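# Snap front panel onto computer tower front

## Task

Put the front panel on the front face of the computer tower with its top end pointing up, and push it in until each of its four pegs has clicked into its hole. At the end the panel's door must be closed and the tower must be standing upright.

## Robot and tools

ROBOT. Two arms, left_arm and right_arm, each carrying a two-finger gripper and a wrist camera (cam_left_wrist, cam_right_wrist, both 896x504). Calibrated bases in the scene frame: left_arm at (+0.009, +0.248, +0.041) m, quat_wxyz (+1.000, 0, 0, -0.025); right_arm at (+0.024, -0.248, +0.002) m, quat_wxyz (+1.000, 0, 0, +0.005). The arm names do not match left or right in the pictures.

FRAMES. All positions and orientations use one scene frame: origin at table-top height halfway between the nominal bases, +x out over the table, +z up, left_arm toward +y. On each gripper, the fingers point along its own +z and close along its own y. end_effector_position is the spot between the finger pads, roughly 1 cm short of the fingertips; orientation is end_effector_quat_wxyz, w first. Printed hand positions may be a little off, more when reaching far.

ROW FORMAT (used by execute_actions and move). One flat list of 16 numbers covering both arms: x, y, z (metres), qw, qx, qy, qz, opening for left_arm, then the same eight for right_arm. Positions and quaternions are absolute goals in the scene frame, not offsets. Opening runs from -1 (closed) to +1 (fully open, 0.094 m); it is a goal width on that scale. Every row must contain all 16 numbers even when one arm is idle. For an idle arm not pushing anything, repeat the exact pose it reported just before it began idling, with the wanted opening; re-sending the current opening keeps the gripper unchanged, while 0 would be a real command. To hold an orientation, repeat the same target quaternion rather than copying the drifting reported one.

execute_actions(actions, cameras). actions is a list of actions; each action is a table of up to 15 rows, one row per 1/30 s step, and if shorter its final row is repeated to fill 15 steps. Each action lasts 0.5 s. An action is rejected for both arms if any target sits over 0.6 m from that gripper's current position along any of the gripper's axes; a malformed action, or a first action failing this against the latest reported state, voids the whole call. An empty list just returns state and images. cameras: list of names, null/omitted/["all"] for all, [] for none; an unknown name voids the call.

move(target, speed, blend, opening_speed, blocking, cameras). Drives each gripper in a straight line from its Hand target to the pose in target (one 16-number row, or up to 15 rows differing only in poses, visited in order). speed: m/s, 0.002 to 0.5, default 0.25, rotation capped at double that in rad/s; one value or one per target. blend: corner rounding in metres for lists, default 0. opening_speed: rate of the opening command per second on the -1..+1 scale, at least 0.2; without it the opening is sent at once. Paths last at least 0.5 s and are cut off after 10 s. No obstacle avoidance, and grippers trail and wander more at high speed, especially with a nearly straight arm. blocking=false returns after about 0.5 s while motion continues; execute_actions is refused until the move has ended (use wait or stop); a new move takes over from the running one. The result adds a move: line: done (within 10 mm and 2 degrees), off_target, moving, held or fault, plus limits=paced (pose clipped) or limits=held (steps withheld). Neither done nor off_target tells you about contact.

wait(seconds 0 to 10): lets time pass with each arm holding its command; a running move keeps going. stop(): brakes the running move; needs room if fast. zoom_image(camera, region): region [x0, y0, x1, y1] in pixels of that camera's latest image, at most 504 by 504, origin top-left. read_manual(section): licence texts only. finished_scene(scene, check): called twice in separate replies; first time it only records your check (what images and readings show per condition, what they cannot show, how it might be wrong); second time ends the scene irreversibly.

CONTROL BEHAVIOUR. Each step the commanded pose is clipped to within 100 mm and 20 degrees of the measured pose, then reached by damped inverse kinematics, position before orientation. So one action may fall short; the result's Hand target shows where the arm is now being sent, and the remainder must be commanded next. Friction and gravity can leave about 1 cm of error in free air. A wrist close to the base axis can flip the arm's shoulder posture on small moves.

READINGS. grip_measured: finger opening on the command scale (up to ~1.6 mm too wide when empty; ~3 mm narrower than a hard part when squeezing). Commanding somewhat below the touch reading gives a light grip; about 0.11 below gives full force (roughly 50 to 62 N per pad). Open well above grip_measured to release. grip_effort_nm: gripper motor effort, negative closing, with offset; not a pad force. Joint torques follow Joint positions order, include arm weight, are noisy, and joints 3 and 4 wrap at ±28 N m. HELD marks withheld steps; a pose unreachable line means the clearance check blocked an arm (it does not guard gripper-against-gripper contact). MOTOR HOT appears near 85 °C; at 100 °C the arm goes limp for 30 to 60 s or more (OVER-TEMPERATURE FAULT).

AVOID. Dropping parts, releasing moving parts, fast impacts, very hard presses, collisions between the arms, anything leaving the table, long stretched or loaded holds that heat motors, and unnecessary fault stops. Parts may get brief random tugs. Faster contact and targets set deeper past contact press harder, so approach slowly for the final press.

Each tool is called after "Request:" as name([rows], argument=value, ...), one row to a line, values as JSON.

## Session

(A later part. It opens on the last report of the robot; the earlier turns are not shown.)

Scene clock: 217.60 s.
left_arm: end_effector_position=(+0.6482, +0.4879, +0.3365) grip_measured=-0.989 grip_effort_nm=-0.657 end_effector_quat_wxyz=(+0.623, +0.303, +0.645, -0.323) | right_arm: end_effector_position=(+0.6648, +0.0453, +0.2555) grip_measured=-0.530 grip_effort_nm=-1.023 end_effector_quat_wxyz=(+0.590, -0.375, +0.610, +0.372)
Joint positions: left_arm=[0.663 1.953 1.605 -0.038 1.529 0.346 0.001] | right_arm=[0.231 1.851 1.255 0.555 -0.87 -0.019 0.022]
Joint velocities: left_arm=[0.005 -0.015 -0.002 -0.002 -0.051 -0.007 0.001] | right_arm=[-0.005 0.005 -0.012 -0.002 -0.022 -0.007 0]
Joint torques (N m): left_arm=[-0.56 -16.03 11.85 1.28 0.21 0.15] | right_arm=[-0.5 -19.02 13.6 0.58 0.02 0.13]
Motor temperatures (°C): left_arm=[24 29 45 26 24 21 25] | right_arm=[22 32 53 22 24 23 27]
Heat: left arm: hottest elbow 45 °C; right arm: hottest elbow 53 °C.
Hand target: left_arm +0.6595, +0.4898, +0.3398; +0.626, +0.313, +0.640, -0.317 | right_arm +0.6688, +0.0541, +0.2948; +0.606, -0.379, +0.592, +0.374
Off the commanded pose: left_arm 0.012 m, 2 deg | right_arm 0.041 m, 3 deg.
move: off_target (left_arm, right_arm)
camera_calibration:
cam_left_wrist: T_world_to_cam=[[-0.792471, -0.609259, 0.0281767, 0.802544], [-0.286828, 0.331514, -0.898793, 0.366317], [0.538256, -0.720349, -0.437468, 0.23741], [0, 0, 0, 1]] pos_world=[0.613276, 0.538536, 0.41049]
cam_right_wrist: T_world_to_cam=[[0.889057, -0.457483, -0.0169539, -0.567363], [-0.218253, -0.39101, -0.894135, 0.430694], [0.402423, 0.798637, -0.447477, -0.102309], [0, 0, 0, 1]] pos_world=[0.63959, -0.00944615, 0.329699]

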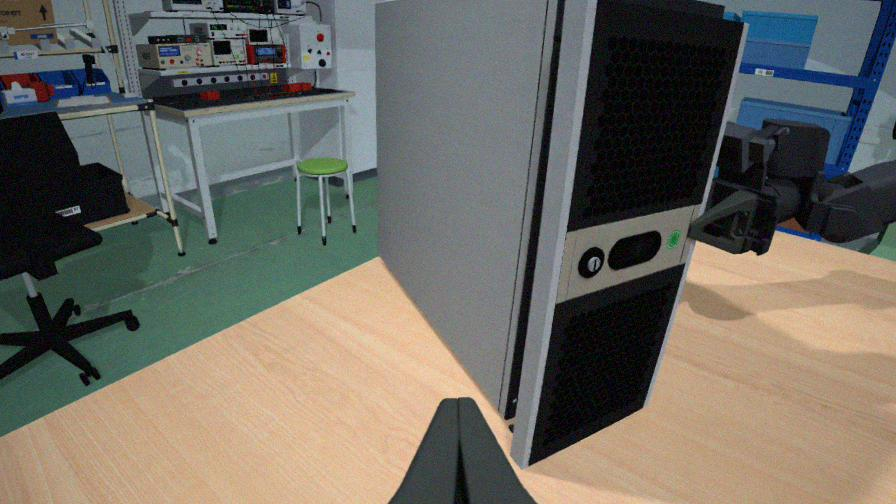

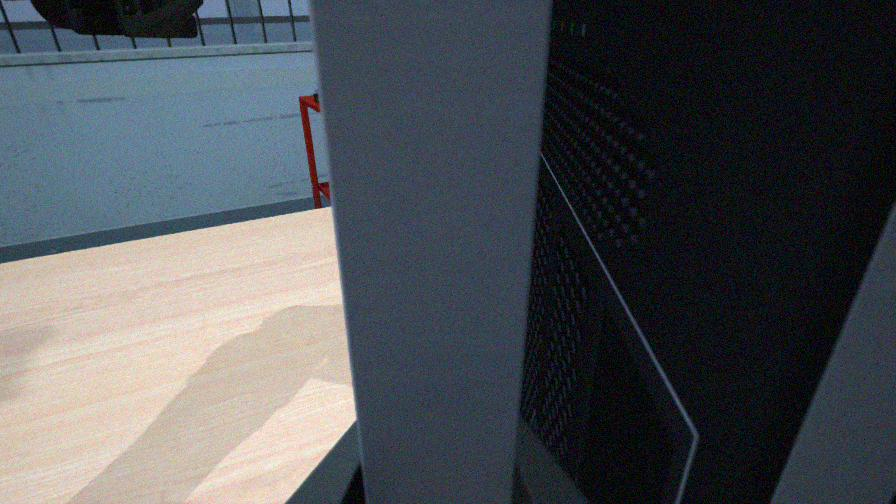

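Request:
move([
  [0.66,0.49,0.34,0.618,0.319,0.646,-0.316,-1,0.645,0.065,0.335,0.6055,-0.379,0.592,0.374,-0.8],
  [0.66,0.49,0.34,0.618,0.319,0.646,-0.316,-1,0.655,0.063,0.305,0.6055,-0.379,0.592,0.374,-0.8],
], speed=0.06)

Request:
zoom_image(camera="cam_left_wrist", region=[460, 320, 740, 490])

Request:
zoom_image(camera="cam_left_wrist", region=[520, 0, 800, 160])

Scene clock: 226.30 s.
left_arm: end_effector_position=(+0.6481, +0.4878, +0.3366) grip_measured=-0.989 grip_effort_nm=-0.657 end_effector_quat_wxyz=(+0.622, +0.303, +0.646, -0.323) | right_arm: end_effector_position=(+0.6550, +0.0583, +0.2713) grip_measured=-0.530 grip_effort_nm=-1.013 end_effector_quat_wxyz=(+0.582, -0.372, +0.618, +0.375)
Joint positions: left_arm=[0.663 1.953 1.617 -0.109 1.528 0.405 0.001] | right_arm=[0.257 1.809 1.255 0.492 -0.845 -0.015 0.022]
Joint velocities: left_arm=[-0.005 -0.005 -0.002 0.002 -0.007 -0.095 -0.001] | right_arm=[-0.005 -0.005 0.002 0.002 0.007 -0.007 -0.001]
Joint torques (N m): left_arm=[-0.5 -16.15 11.95 1.26 0.22 0.16] | right_arm=[-0.85 -18.26 11.12 2.66 -0.2 0.09]
Motor temperatures (°C): left_arm=[24 30 44 26 24 21 25] | right_arm=[22 33 53 22 24 23 27]
Heat: left arm: hottest elbow 44 °C; right arm: hottest elbow 53 °C.
Hand target: left_arm +0.6595, +0.4898, +0.3396; +0.625, +0.313, +0.641, -0.316 | right_arm +0.6542, +0.0624, +0.3045; +0.605, -0.379, +0.592, +0.374
Off the commanded pose: left_arm 0.013 m, 2 deg | right_arm 0.034 m, 4 deg.
move: off_target (left_arm, right_arm)
camera_calibration:
cam_left_wrist: T_world_to_cam=[[-0.792403, -0.60935, 0.0281157, 0.802407], [-0.288304, 0.333497, -0.897586, 0.365943], [0.537568, -0.719356, -0.439942, 0.238242], [0, 0, 0, 1]] pos_world=[0.613261, 0.538287, 0.410718]
cam_right_wrist: T_world_to_cam=[[0.888708, -0.457029, -0.0363754, -0.546956], [-0.239806, -0.395753, -0.886494, 0.460115], [0.390758, 0.796558, -0.461307, -0.0902096], [0, 0, 0, 1]] pos_world=[0.631672, 0.00397463, 0.34638]

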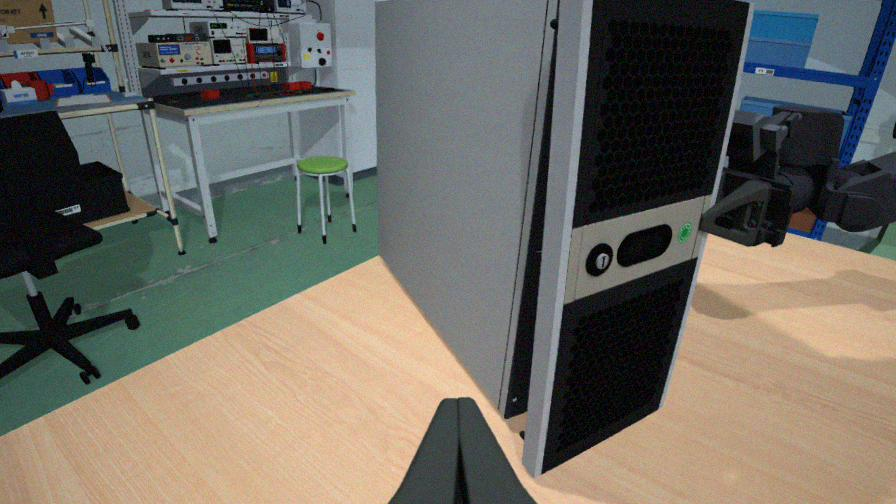

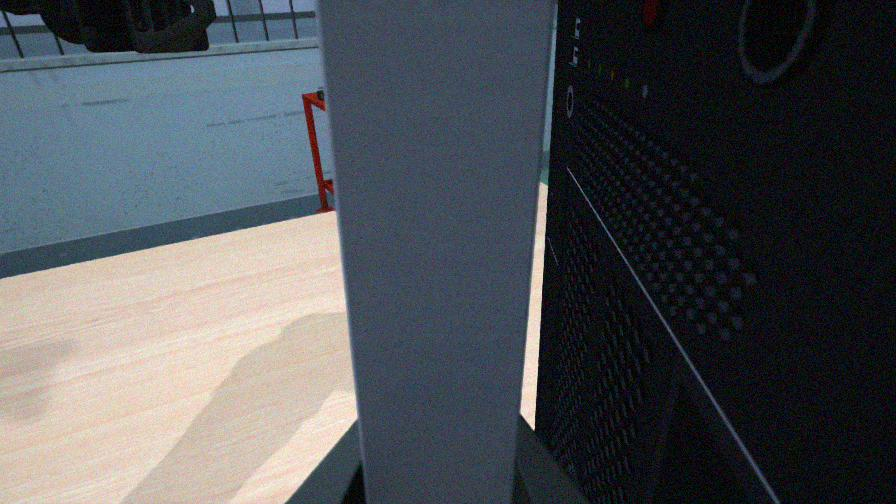

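Scaled by 1.800 from the camera's 896x504 image, which has a finer 1280x720 frame.

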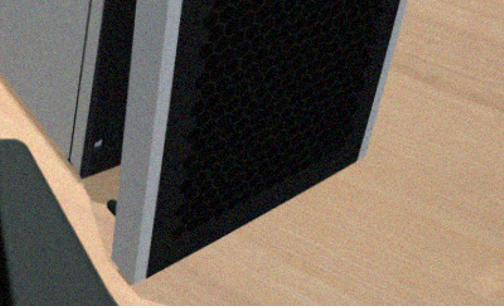

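Scaled by 1.800 from the camera's 896x504 image, which has a finer 1280x720 frame.

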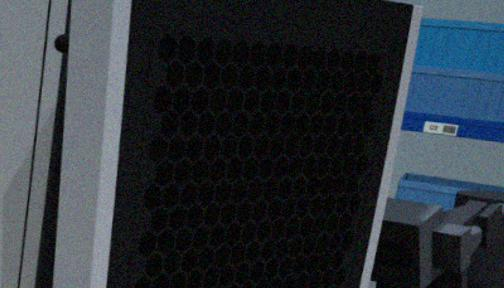

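Request:
move(target=[0.66,0.49,0.34,0.618,0.319,0.646,-0.316,-1,0.664,0.041,0.306,0.609,-0.385,0.588,0.368,-0.8], speed=0.06)

Request:
zoom_image(camera="cam_left_wrist", region=[460, 320, 740, 490])

Request:
zoom_image(camera="cam_left_wrist", region=[520, 0, 800, 160])

Scene clock: 245.40 s.
left_arm: end_effector_position=(+0.6480, +0.4878, +0.3369) grip_measured=-0.989 grip_effort_nm=-0.657 end_effector_quat_wxyz=(+0.621, +0.304, +0.646, -0.322) | right_arm: end_effector_position=(+0.6567, +0.0449, +0.2714) grip_measured=-0.530 grip_effort_nm=-1.018 end_effector_quat_wxyz=(+0.579, -0.375, +0.616, +0.380)
Joint positions: left_arm=[0.663 1.953 1.624 -0.143 1.527 0.433 0.001] | right_arm=[0.231 1.809 1.255 0.492 -0.885 -0.015 0.022]
Joint velocities: left_arm=[0.005 -0.005 -0.012 -0.007 -0.022 0.051 -0.001] | right_arm=[-0.005 -0.005 -0.012 -0.007 -0.066 0.066 0.001]
Joint torques (N m): left_arm=[-0.56 -15.91 11.86 1.33 0.27 0.13] | right_arm=[-1.96 -18.43 12.22 2.62 -0.16 -0.09]
Motor temperatures (°C): left_arm=[24 30 45 26 24 21 25] | right_arm=[22 33 52 22 24 23 27]
Heat: left arm: hottest elbow 45 °C; right arm: hottest elbow 52 °C.
Hand target: left_arm +0.6595, +0.4898, +0.3396; +0.624, +0.314, +0.642, -0.316 | right_arm +0.6627, +0.0410, +0.3060; +0.609, -0.385, +0.588, +0.368
Off the commanded pose: left_arm 0.013 m, 2 deg | right_arm 0.036 m, 5 deg.
move: off_target (left_arm, right_arm)
camera_calibration:
cam_left_wrist: T_world_to_cam=[[-0.792296, -0.609507, 0.0277018, 0.802477], [-0.288827, 0.334678, -0.896978, 0.365747], [0.537443, -0.718674, -0.441206, 0.238546], [0, 0, 0, 1]] pos_world=[0.613232, 0.538145, 0.411085]
cam_right_wrist: T_world_to_cam=[[0.894828, -0.444765, -0.0383032, -0.558638], [-0.235277, -0.396953, -0.887172, 0.452542], [0.379378, 0.802878, -0.459847, -0.0733658], [0, 0, 0, 1]] pos_world=[0.634191, -0.00992132, 0.346347]

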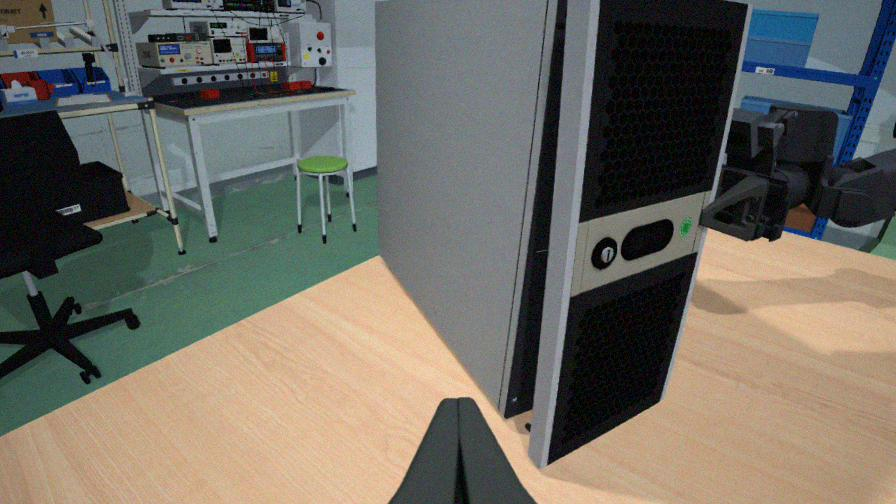

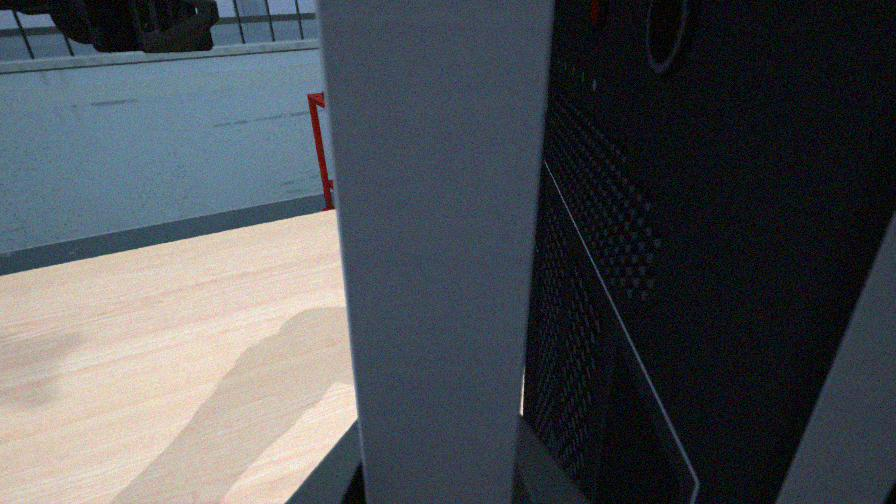

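Scaled by 1.800 from the camera's 896x504 image, which has a finer 1280x720 frame.

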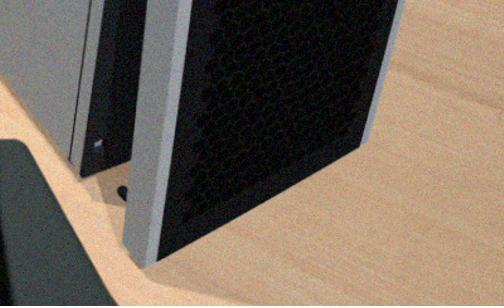

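Scaled by 1.800 from the camera's 896x504 image, which has a finer 1280x720 frame.

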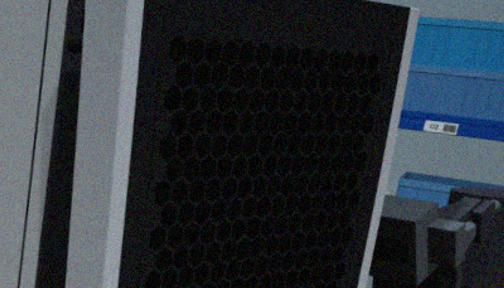

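Request:
move(target=[0.66,0.49,0.34,0.618,0.319,0.646,-0.316,-1,0.664,0.035,0.306,0.624,-0.409,0.573,0.344,-0.8], speed=0.06)

Request:
zoom_image(camera="cam_left_wrist", region=[460, 320, 740, 490])

Request:
zoom_image(camera="cam_left_wrist", region=[520, 0, 800, 160])

Scene clock: 260.73 s.
left_arm: end_effector_position=(+0.6480, +0.4877, +0.3373) grip_measured=-0.989 grip_effort_nm=-0.652 end_effector_quat_wxyz=(+0.621, +0.304, +0.646, -0.322) | right_arm: end_effector_position=(+0.6568, +0.0420, +0.2715) grip_measured=-0.530 grip_effort_nm=-1.018 end_effector_quat_wxyz=(+0.592, -0.398, +0.601, +0.361)
Joint positions: left_arm=[0.663 1.953 1.629 -0.169 1.527 0.453 0.001] | right_arm=[0.226 1.809 1.255 0.492 -0.895 -0.087 0.022]
Joint velocities: left_arm=[-0.005 0.005 -0.012 0.002 0.022 0.007 0] | right_arm=[-0.005 0.005 0.002 -0.017 -0.007 -0.051 0]
Joint torques (N m): left_arm=[-0.67 -15.85 11.92 1.32 0.28 0.15] | right_arm=[-2.08 -18.02 11.81 2.59 -0.19 -0.19]
Motor temperatures (°C): left_arm=[24 30 46 26 24 21 25] | right_arm=[22 33 52 22 24 23 27]
Heat: left arm: hottest elbow 46 °C; right arm: hottest elbow 52 °C.
Hand target: left_arm +0.6595, +0.4898, +0.3397; +0.624, +0.314, +0.642, -0.316 | right_arm +0.6629, +0.0348, +0.3058; +0.623, -0.408, +0.572, +0.343
Off the commanded pose: left_arm 0.013 m, 2 deg | right_arm 0.036 m, 5 deg.
move: off_target (left_arm, right_arm)
camera_calibration:
cam_left_wrist: T_world_to_cam=[[-0.792339, -0.60947, 0.0272999, 0.802554], [-0.28904, 0.335605, -0.896563, 0.365687], [0.537267, -0.718272, -0.442074, 0.238957], [0, 0, 0, 1]] pos_world=[0.613209, 0.538043, 0.411588]
cam_right_wrist: T_world_to_cam=[[0.898103, -0.438578, 0.0325518, -0.581685], [-0.175282, -0.424853, -0.888131, 0.413526], [0.403344, 0.791927, -0.458437, -0.0867179], [0, 0, 0, 1]] pos_world=[0.629874, -0.0107523, 0.346445]

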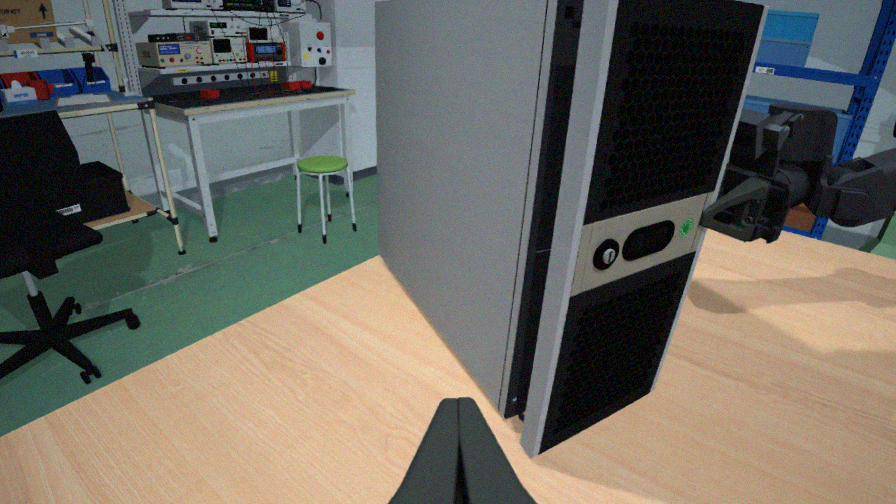

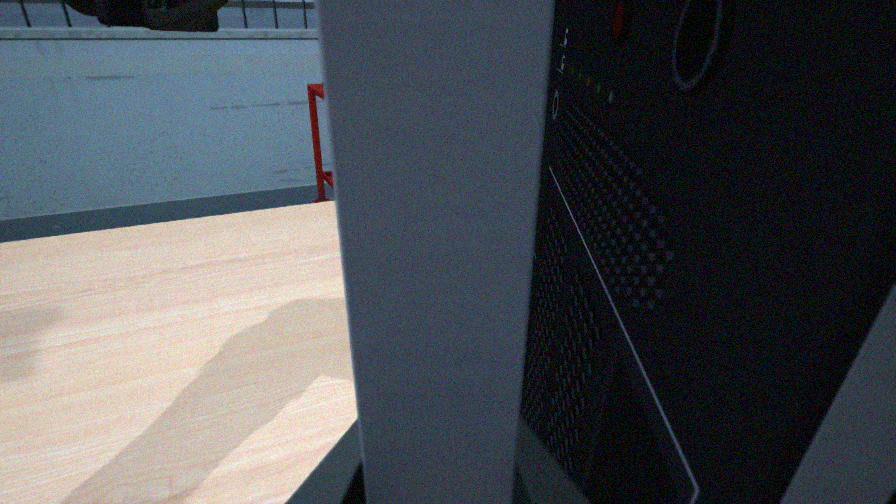

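Scaled by 1.800 from the camera's 896x504 image, which has a finer 1280x720 frame.

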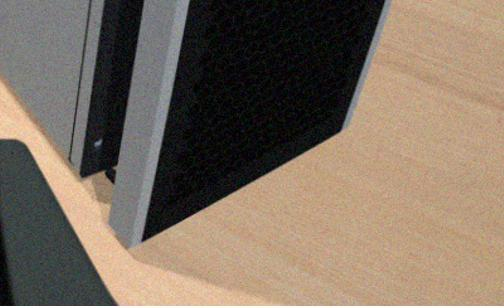

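Scaled by 1.800 from the camera's 896x504 image, which has a finer 1280x720 frame.

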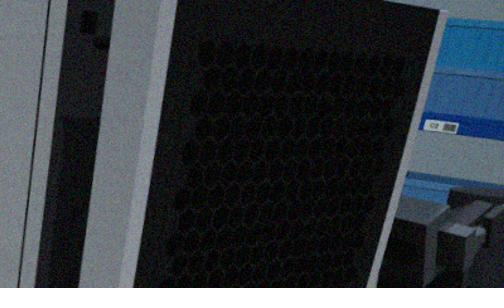

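Request:
move(target=[0.66,0.49,0.34,0.618,0.319,0.646,-0.316,-1,0.664,0.035,0.325,0.632,-0.387,0.566,0.366,-0.8], speed=0.06)

Request:
zoom_image(camera="cam_left_wrist", region=[460, 320, 740, 490])

Request:
zoom_image(camera="cam_left_wrist", region=[520, 0, 800, 160])

Scene clock: 277.70 s.
left_arm: end_effector_position=(+0.6479, +0.4877, +0.3378) grip_measured=-0.989 grip_effort_nm=-0.662 end_effector_quat_wxyz=(+0.621, +0.305, +0.647, -0.322) | right_arm: end_effector_position=(+0.6567, +0.0423, +0.2843) grip_measured=-0.530 grip_effort_nm=-1.018 end_effector_quat_wxyz=(+0.601, -0.383, +0.592, +0.376)
Joint positions: left_arm=[0.663 1.953 1.634 -0.19 1.527 0.471 0.001] | right_arm=[0.226 1.809 1.255 0.562 -0.897 -0.009 0.022]
Joint velocities: left_arm=[-0.015 -0.005 0.007 -0.012 0.037 -0.007 0] | right_arm=[-0.005 -0.005 0.007 -0.017 0.051 0.051 -0.001]
Joint torques (N m): left_arm=[-0.5 -15.91 11.92 1.2 0.3 0.16] | right_arm=[-2.73 -18.55 12.36 2.7 -0.05 0.12]
Motor temperatures (°C): left_arm=[24 30 47 26 24 21 25] | right_arm=[22 33 52 22 24 23 27]
Heat: left arm: hottest elbow 47 °C; right arm: hottest elbow 52 °C.
Hand target: left_arm +0.6594, +0.4897, +0.3398; +0.624, +0.314, +0.642, -0.316 | right_arm +0.6625, +0.0348, +0.3248; +0.631, -0.386, +0.565, +0.366
Off the commanded pose: left_arm 0.013 m, 2 deg | right_arm 0.042 m, 5 deg.
move: off_target (left_arm, right_arm)
camera_calibration:
cam_left_wrist: T_world_to_cam=[[-0.792566, -0.609209, 0.026527, 0.802729], [-0.288714, 0.336581, -0.896302, 0.365344], [0.537107, -0.718037, -0.44265, 0.239358], [0, 0, 0, 1]] pos_world=[0.613134, 0.53793, 0.412116]
cam_right_wrist: T_world_to_cam=[[0.898726, -0.438416, 0.00909612, -0.575673], [-0.176441, -0.380527, -0.907782, 0.429479], [0.401448, 0.814242, -0.419344, -0.0918588], [0, 0, 0, 1]] pos_world=[0.630026, -0.0141608, 0.356589]

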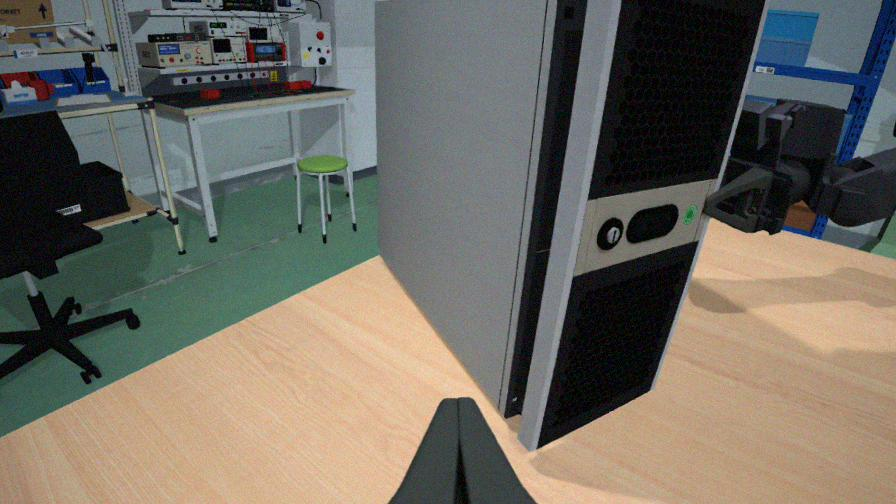

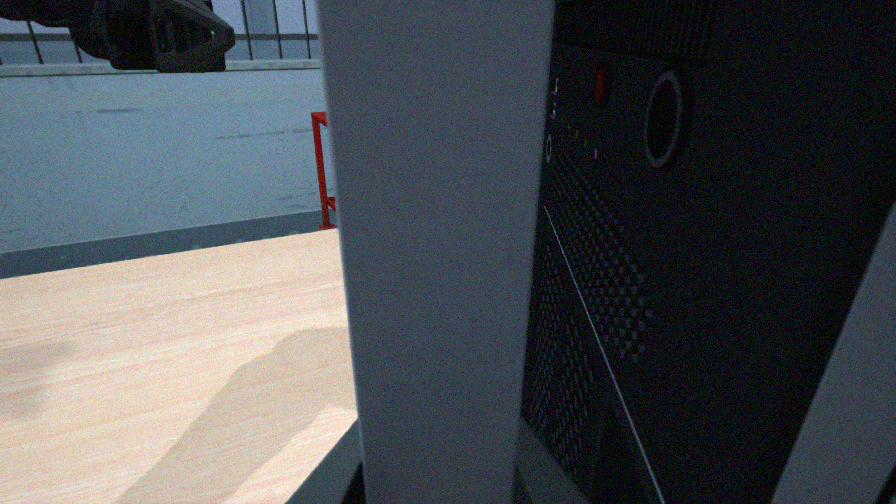

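Scaled by 1.800 from the camera's 896x504 image, which has a finer 1280x720 frame.

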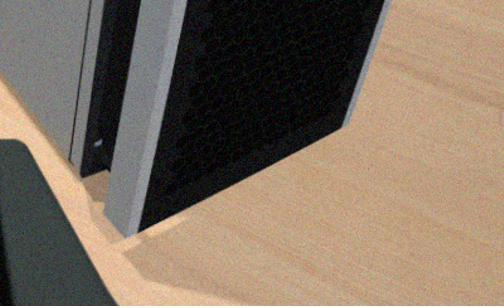

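Scaled by 1.800 from the camera's 896x504 image, which has a finer 1280x720 frame.

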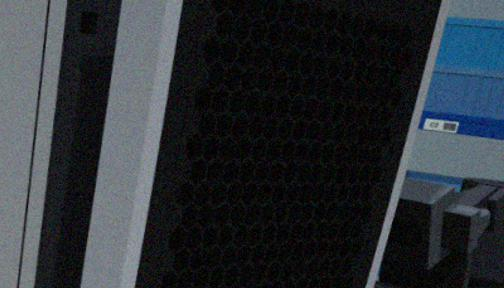

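Request:
move(target=[0.66,0.49,0.34,0.618,0.319,0.646,-0.316,-1,0.680,0.029,0.334,0.628,-0.380,0.571,0.374,-0.8], speed=0.06)

Request:
zoom_image(camera="cam_left_wrist", region=[460, 320, 740, 490])

Request:
zoom_image(camera="cam_left_wrist", region=[520, 0, 800, 160])

Scene clock: 289.73 s.
left_arm: end_effector_position=(+0.6478, +0.4876, +0.3380) grip_measured=-0.989 grip_effort_nm=-0.647 end_effector_quat_wxyz=(+0.621, +0.305, +0.647, -0.321) | right_arm: end_effector_position=(+0.6599, +0.0343, +0.2821) grip_measured=-0.530 grip_effort_nm=-1.013 end_effector_quat_wxyz=(+0.596, -0.379, +0.596, +0.383)
Joint positions: left_arm=[0.663 1.953 1.637 -0.205 1.526 0.484 0.001] | right_arm=[0.21 1.815 1.259 0.562 -0.916 0.008 0.022]
Joint velocities: left_arm=[-0.015 -0.005 0.012 -0.007 0.007 -0.022 0.001] | right_arm=[0.005 -0.005 -0.007 -0.002 -0.051 -0.022 0]
Joint torques (N m): left_arm=[-0.56 -15.85 11.95 1.25 0.31 0.16] | right_arm=[-2.32 -17.9 16.24 1.35 0.09 0.18]
Motor temperatures (°C): left_arm=[24 30 45 26 24 21 25] | right_arm=[22 33 52 22 24 23 27]
Heat: left arm: hottest elbow 45 °C; right arm: hottest elbow 52 °C.
Hand target: left_arm +0.6594, +0.4897, +0.3396; +0.624, +0.314, +0.643, -0.316 | right_arm +0.6755, +0.0275, +0.3340; +0.627, -0.379, +0.569, +0.373
Off the commanded pose: left_arm 0.013 m, 2 deg | right_arm 0.056 m, 5 deg.
move: off_target (left_arm, right_arm)
camera_calibration:
cam_left_wrist: T_world_to_cam=[[-0.792542, -0.609274, 0.0257493, 0.802931], [-0.288536, 0.337458, -0.89603, 0.364892], [0.537238, -0.717571, -0.443247, 0.239344], [0, 0, 0, 1]] pos_world=[0.613056, 0.537815, 0.412368]
cam_right_wrist: T_world_to_cam=[[0.900081, -0.435607, -0.0100671, -0.577572], [-0.191721, -0.375187, -0.906906, 0.434662], [0.391278, 0.818218, -0.421213, -0.0804542], [0, 0, 0, 1]] pos_world=[0.634675, -0.0226859, 0.354495]

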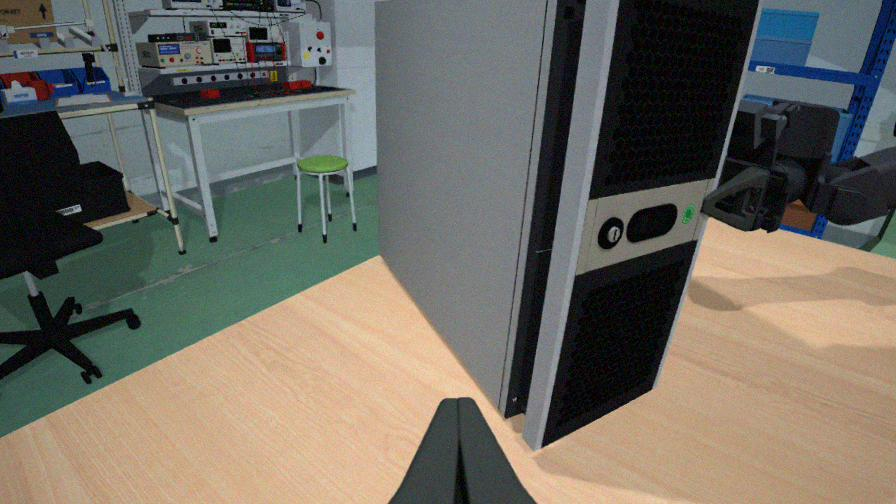

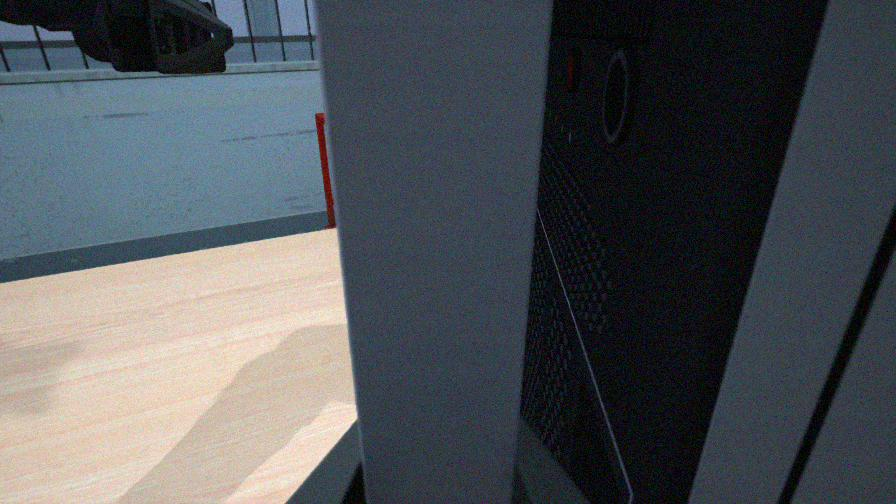

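Scaled by 1.800 from the camera's 896x504 image, which has a finer 1280x720 frame.

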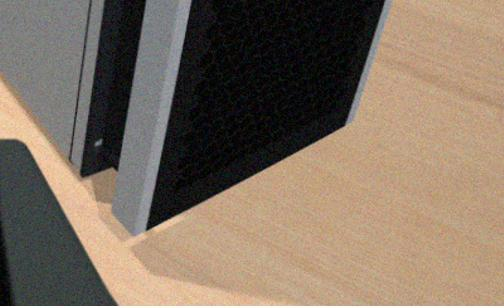

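Scaled by 1.800 from the camera's 896x504 image, which has a finer 1280x720 frame.

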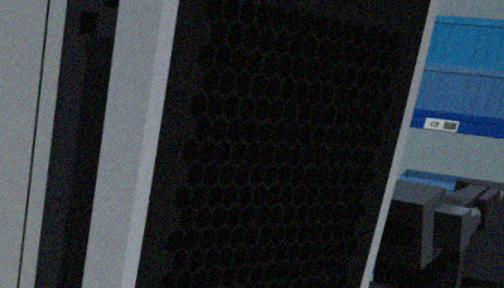

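Request:
move(target=[0.66,0.49,0.34,0.618,0.319,0.646,-0.316,-1,0.698,0.021,0.342,0.628,-0.380,0.571,0.374,-0.8], speed=0.05)

Request:
zoom_image(camera="cam_left_wrist", region=[460, 320, 740, 490])

Request:
zoom_image(camera="cam_left_wrist", region=[520, 0, 800, 160])

Scene clock: 301.97 s.
left_arm: end_effector_position=(+0.6478, +0.4876, +0.3384) grip_measured=-0.989 grip_effort_nm=-0.667 end_effector_quat_wxyz=(+0.621, +0.305, +0.647, -0.321) | right_arm: end_effector_position=(+0.6660, +0.0391, +0.2907) grip_measured=-0.530 grip_effort_nm=-1.018 end_effector_quat_wxyz=(+0.592, -0.392, +0.586, +0.392)
Joint positions: left_arm=[0.663 1.953 1.64 -0.219 1.526 0.495 0.001] | right_arm=[0.21 1.833 1.307 0.538 -0.953 0.005 0.022]
Joint velocities: left_arm=[-0.005 -0.005 -0.002 -0.002 0.022 -0.022 -0.001] | right_arm=[0.015 0.005 -0.002 0.027 0.007 0.022 0.001]
Joint torques (N m): left_arm=[-0.44 -15.68 11.9 1.4 0.3 0.11] | right_arm=[-3.9 -17.49 17.28 1.13 0.84 0.27]
Motor temperatures (°C): left_arm=[24 30 46 26 24 21 25] | right_arm=[22 34 51 22 24 23 27]
Heat: left arm: hottest elbow 46 °C; right arm: hottest elbow 51 °C.
Hand target: left_arm +0.6594, +0.4897, +0.3397; +0.623, +0.314, +0.643, -0.315 | right_arm +0.6917, +0.0190, +0.3419; +0.627, -0.379, +0.569, +0.374
Off the commanded pose: left_arm 0.013 m, 2 deg | right_arm 0.063 m, 5 deg.
move: off_target (left_arm, right_arm)
camera_calibration:
cam_left_wrist: T_world_to_cam=[[-0.792491, -0.609357, 0.0253537, 0.803041], [-0.288611, 0.338079, -0.895771, 0.364838], [0.537273, -0.717208, -0.443792, 0.239475], [0, 0, 0, 1]] pos_world=[0.613035, 0.537748, 0.412728]
cam_right_wrist: T_world_to_cam=[[0.915628, -0.402025, -0.00136834, -0.595112], [-0.169037, -0.381896, -0.908615, 0.43113], [0.364764, 0.832185, -0.417632, -0.0670629], [0, 0, 0, 1]] pos_world=[0.64224, -0.0187944, 0.36291]

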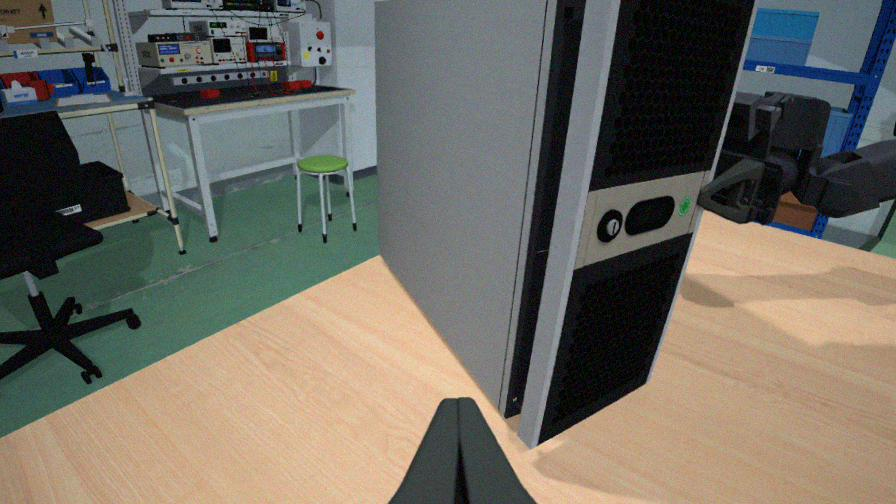

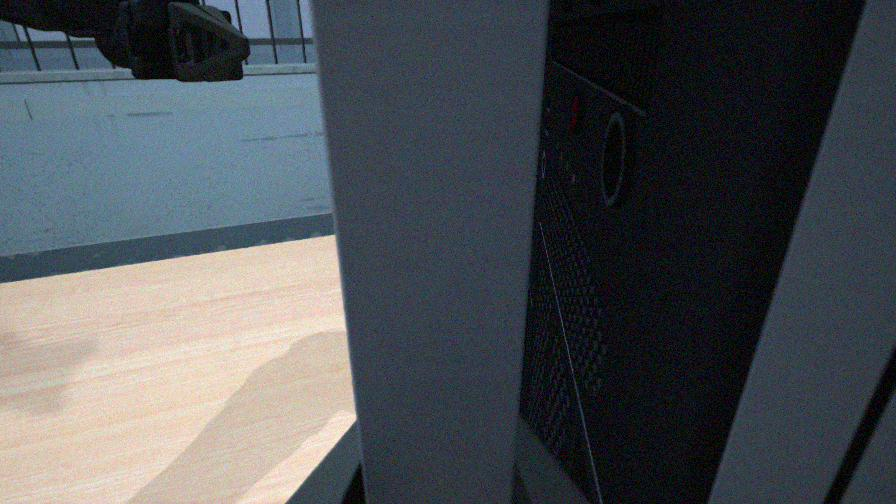

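Scaled by 1.800 from the camera's 896x504 image, which has a finer 1280x720 frame.

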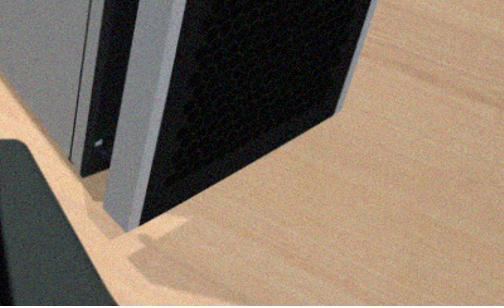

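Scaled by 1.800 from the camera's 896x504 image, which has a finer 1280x720 frame.

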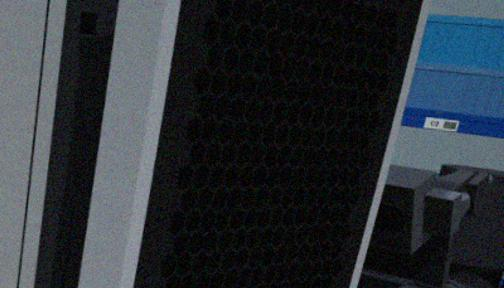

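Request:
move(target=[0.66,0.49,0.34,0.618,0.319,0.646,-0.316,-1,0.698,0.012,0.342,0.637,-0.366,0.5805,0.358,-0.8], speed=0.05)

Request:
zoom_image(camera="cam_left_wrist", region=[460, 320, 740, 490])

Request:
zoom_image(camera="cam_left_wrist", region=[520, 0, 800, 160])

Scene clock: 323.37 s.
left_arm: end_effector_position=(+0.6475, +0.4874, +0.3377) grip_measured=-0.989 grip_effort_nm=-0.657 end_effector_quat_wxyz=(+0.620, +0.305, +0.647, -0.322) | right_arm: end_effector_position=(+0.6678, +0.0402, +0.2908) grip_measured=-0.530 grip_effort_nm=-1.013 end_effector_quat_wxyz=(+0.595, -0.388, +0.588, +0.387)
Joint positions: left_arm=[0.663 1.953 1.64 -0.23 1.526 0.503 0.001] | right_arm=[0.213 1.833 1.307 0.538 -0.936 0.004 0.022]
Joint velocities: left_arm=[-0.005 -0.005 -0.012 -0.027 -0.022 -0.022 -0.002] | right_arm=[-0.015 -0.015 -0.002 -0.017 0.007 -0.022 0.001]
Joint torques (N m): left_arm=[-0.26 -15.79 12.07 1.16 0.33 0.16] | right_arm=[-4.48 -19.19 15.01 1.35 1.88 0.21]
Motor temperatures (°C): left_arm=[24 31 45 26 24 21 25] | right_arm=[22 34 58 22 24 23 27]
Heat: left arm: hottest elbow 45 °C; right arm: hottest elbow 58 °C.
Hand target: left_arm +0.6594, +0.4897, +0.3397; +0.623, +0.314, +0.643, -0.316 | right_arm +0.6921, +0.0105, +0.3418; +0.636, -0.365, +0.578, +0.358
Off the commanded pose: left_arm 0.013 m, 2 deg | right_arm 0.066 m, 6 deg.
move: off_target (left_arm, right_arm)
camera_calibration:
cam_left_wrist: T_world_to_cam=[[-0.792567, -0.609176, 0.0272536, 0.801973], [-0.29012, 0.337396, -0.895541, 0.365507], [0.536347, -0.717683, -0.444143, 0.240165], [0, 0, 0, 1]] pos_world=[0.612846, 0.537584, 0.412138]
cam_right_wrist: T_world_to_cam=[[0.909861, -0.414912, -0.000731484, -0.592152], [-0.173817, -0.379562, -0.908692, 0.43497], [0.37675, 0.82691, -0.417467, -0.0763933], [0, 0, 0, 1]] pos_world=[0.643163, -0.0174229, 0.362928]

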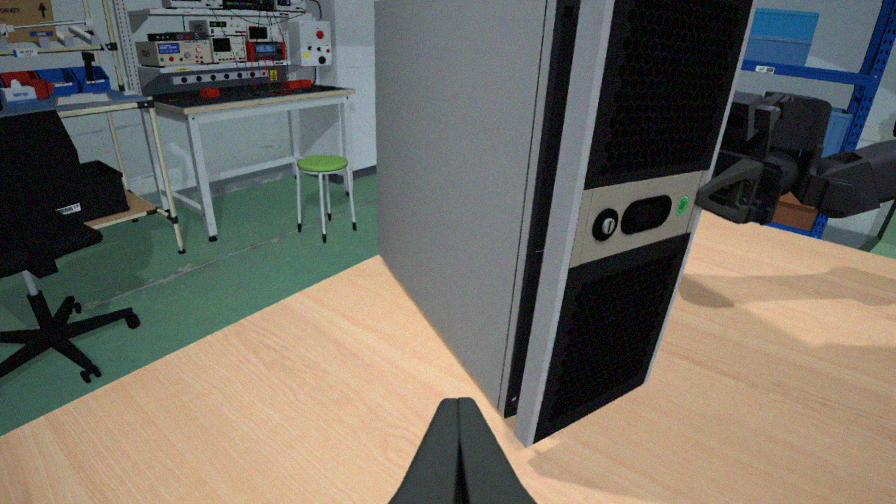

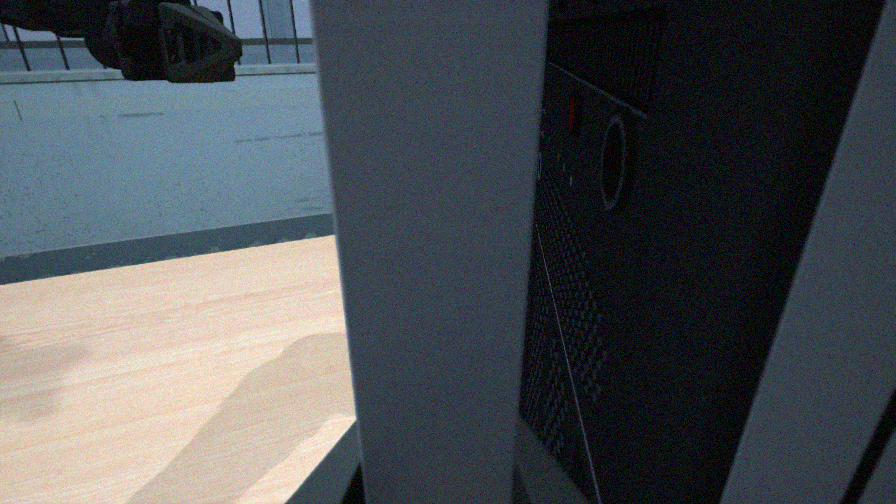

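Scaled by 1.800 from the camera's 896x504 image, which has a finer 1280x720 frame.

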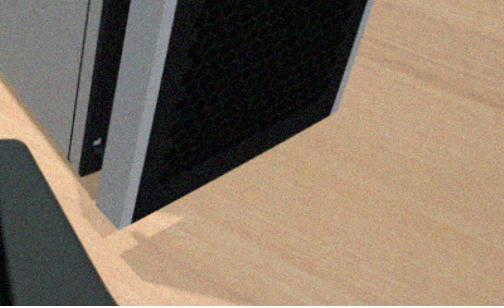

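Scaled by 1.800 from the camera's 896x504 image, which has a finer 1280x720 frame.

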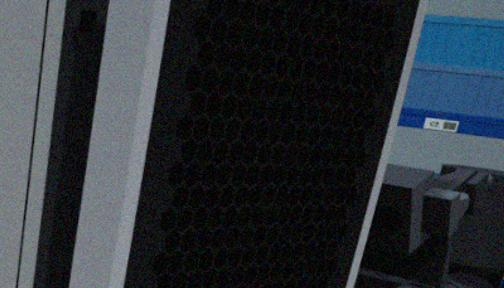

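Request:
move([
  [0.66,0.49,0.34,0.618,0.319,0.646,-0.316,-1,0.650,0.030,0.336,0.639,-0.358,0.5825,0.350,-0.8],
  [0.66,0.49,0.34,0.618,0.319,0.646,-0.316,-1,0.670,0.020,0.340,0.639,-0.358,0.5825,0.350,-0.8],
], speed=0.05)

Request:
zoom_image(camera="cam_left_wrist", region=[460, 320, 740, 490])

Request:
zoom_image(camera="cam_left_wrist", region=[520, 0, 800, 160])

Scene clock: 340.27 s.
left_arm: end_effector_position=(+0.6476, +0.4874, +0.3390) grip_measured=-0.989 grip_effort_nm=-0.652 end_effector_quat_wxyz=(+0.621, +0.306, +0.647, -0.321) | right_arm: end_effector_position=(+0.6565, +0.0296, +0.2862) grip_measured=-0.530 grip_effort_nm=-1.018 end_effector_quat_wxyz=(+0.605, -0.359, +0.612, +0.361)
Joint positions: left_arm=[0.663 1.953 1.647 -0.252 1.526 0.521 0.001] | right_arm=[0.217 1.776 1.222 0.546 -0.84 0.002 0.022]
Joint velocities: left_arm=[0.005 0.005 -0.007 0.007 0.022 0.125 0] | right_arm=[-0.015 -0.005 -0.012 -0.002 -0.007 0.007 0]
Joint torques (N m): left_arm=[-0.62 -15.79 12.01 1.18 0.33 0.15] | right_arm=[-2.49 -18.49 14.42 1.84 0.01 0.16]
Motor temperatures (°C): left_arm=[24 31 45 26 24 21 25] | right_arm=[22 35 59 22 26 23 27]
Heat: left arm: hottest elbow 45 °C; right arm: hottest elbow 59 °C.
Hand target: left_arm +0.6594, +0.4897, +0.3397; +0.623, +0.314, +0.643, -0.315 | right_arm +0.6664, +0.0190, +0.3394; +0.640, -0.358, +0.583, +0.350
Off the commanded pose: left_arm 0.013 m, 2 deg | right_arm 0.056 m, 5 deg.
move: off_target (left_arm, right_arm)
camera_calibration:
cam_left_wrist: T_world_to_cam=[[-0.792869, -0.608897, 0.0245763, 0.803005], [-0.288391, 0.339387, -0.895348, 0.364518], [0.536833, -0.716981, -0.444689, 0.240267], [0, 0, 0, 1]] pos_world=[0.612817, 0.537501, 0.413479]
cam_right_wrist: T_world_to_cam=[[0.867982, -0.496401, -0.0139055, -0.552544], [-0.224038, -0.366444, -0.903065, 0.455841], [0.443187, 0.786959, -0.429279, -0.104371], [0, 0, 0, 1]] pos_world=[0.62798, -0.0251069, 0.359167]

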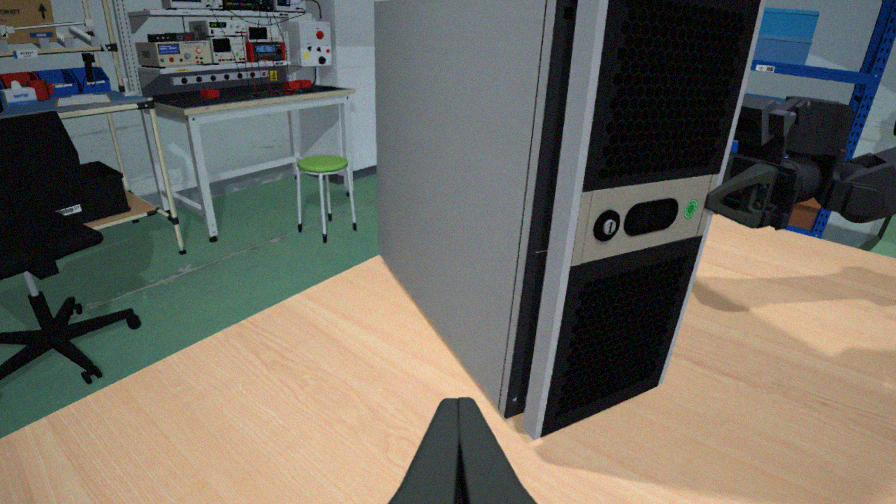

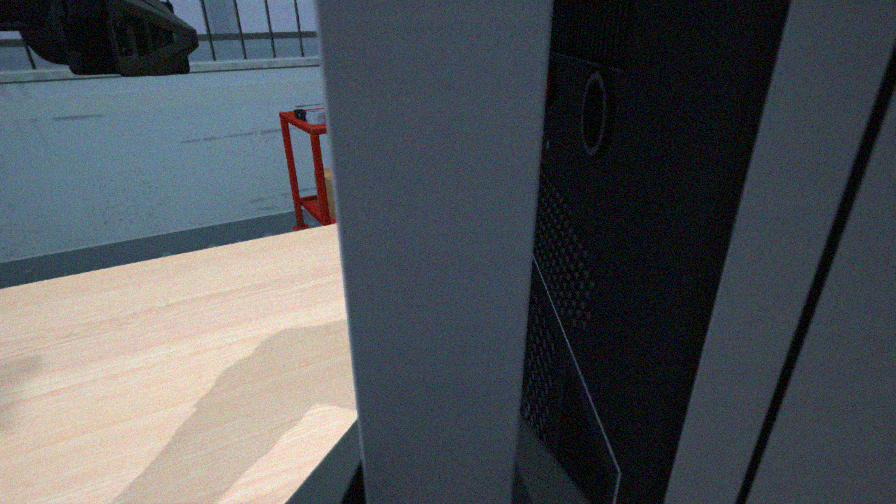

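Scaled by 1.800 from the camera's 896x504 image, which has a finer 1280x720 frame.

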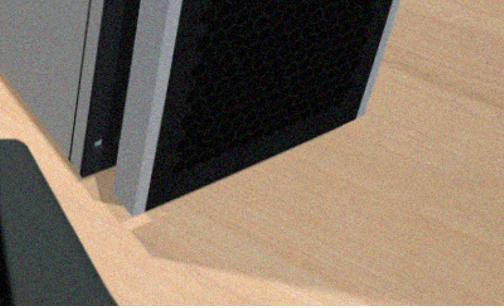

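Scaled by 1.800 from the camera's 896x504 image, which has a finer 1280x720 frame.

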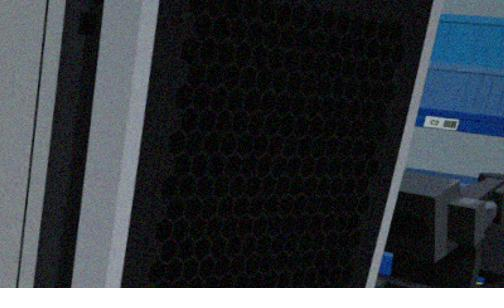

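Request:
move(target=[0.66,0.49,0.34,0.618,0.319,0.646,-0.316,-1,0.672,0.022,0.338,0.633,-0.369,0.577,0.363,-0.8], speed=0.05)

Request:
zoom_image(camera="cam_left_wrist", region=[460, 320, 740, 490])

Request:
zoom_image(camera="cam_left_wrist", region=[520, 0, 800, 160])

Scene clock: 372.77 s.
left_arm: end_effector_position=(+0.6473, +0.4873, +0.3385) grip_measured=-0.989 grip_effort_nm=-0.652 end_effector_quat_wxyz=(+0.620, +0.305, +0.647, -0.321) | right_arm: end_effector_position=(+0.6533, +0.0274, +0.2843) grip_measured=-0.530 grip_effort_nm=-1.013 end_effector_quat_wxyz=(+0.597, -0.365, +0.608, +0.373)
Joint positions: left_arm=[0.663 1.953 1.647 -0.261 1.526 0.529 0.001] | right_arm=[0.208 1.779 1.222 0.546 -0.88 0.009 0.022]
Joint velocities: left_arm=[-0.005 0.005 0.007 -0.007 -0.022 -0.037 0.001] | right_arm=[0.005 0.005 -0.007 0.002 0.022 -0.022 0]
Joint torques (N m): left_arm=[-0.44 -15.74 12.1 1.32 0.33 0.13] | right_arm=[-1.85 -17.61 16.08 2.02 -0.07 0.14]
Motor temperatures (°C): left_arm=[24 31 48 26 24 21 26] | right_arm=[22 35 60 22 25 23 28]
Heat: left arm: hottest elbow 48 °C; right arm: hottest elbow 60 °C.
Hand target: left_arm +0.6594, +0.4897, +0.3396; +0.623, +0.314, +0.643, -0.315 | right_arm +0.6676, +0.0206, +0.3377; +0.633, -0.368, +0.577, +0.363
Off the commanded pose: left_arm 0.013 m, 2 deg | right_arm 0.057 m, 6 deg.
move: off_target (left_arm, right_arm)
camera_calibration:
cam_left_wrist: T_world_to_cam=[[-0.792745, -0.608995, 0.026088, 0.802173], [-0.289815, 0.338917, -0.895066, 0.365087], [0.536249, -0.717119, -0.445171, 0.240651], [0, 0, 0, 1]] pos_world=[0.612677, 0.537361, 0.412981]
cam_right_wrist: T_world_to_cam=[[0.88289, -0.469001, -0.0233186, -0.558704], [-0.22077, -0.370744, -0.902114, 0.450269], [0.414447, 0.801615, -0.430867, -0.083221], [0, 0, 0, 1]] pos_world=[0.62717, -0.0283871, 0.357309]

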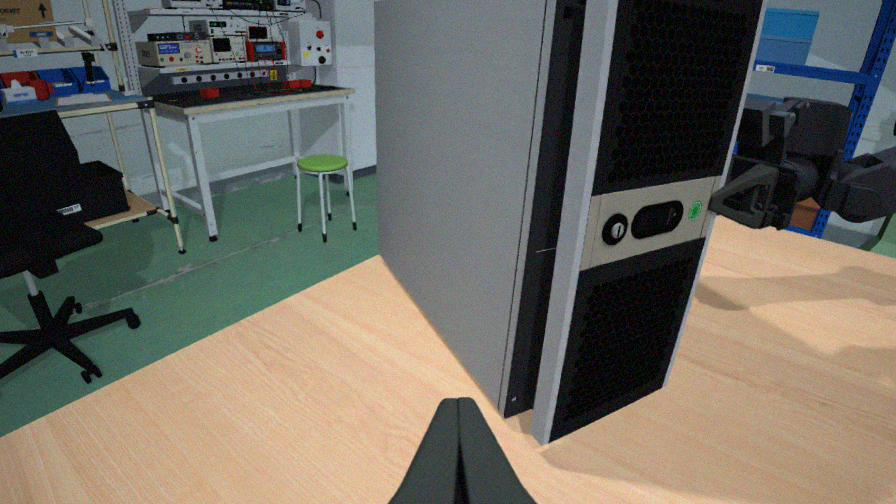

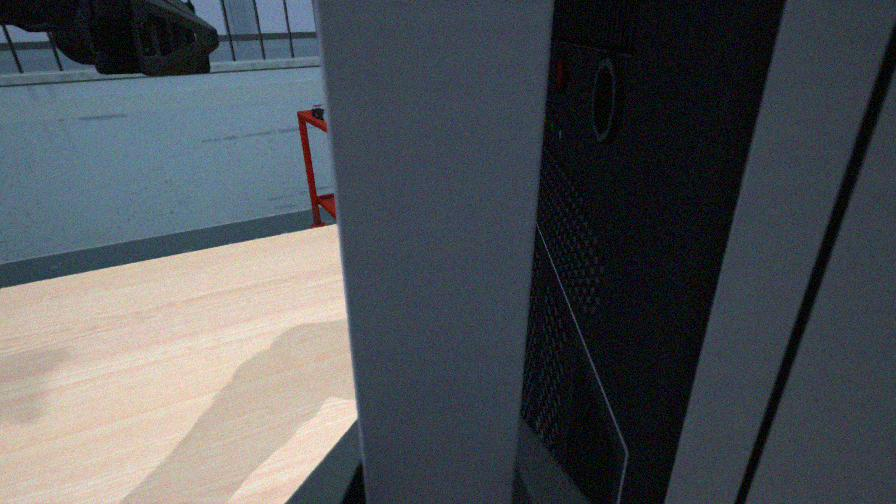

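Scaled by 1.800 from the camera's 896x504 image, which has a finer 1280x720 frame.

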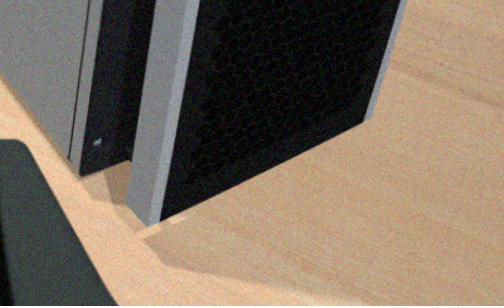

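Scaled by 1.800 from the camera's 896x504 image, which has a finer 1280x720 frame.

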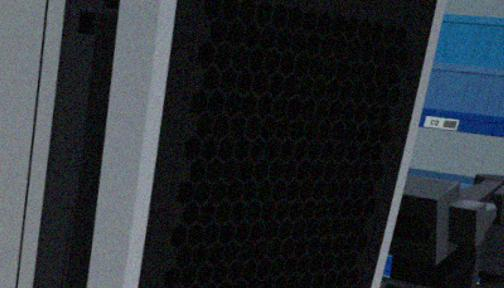

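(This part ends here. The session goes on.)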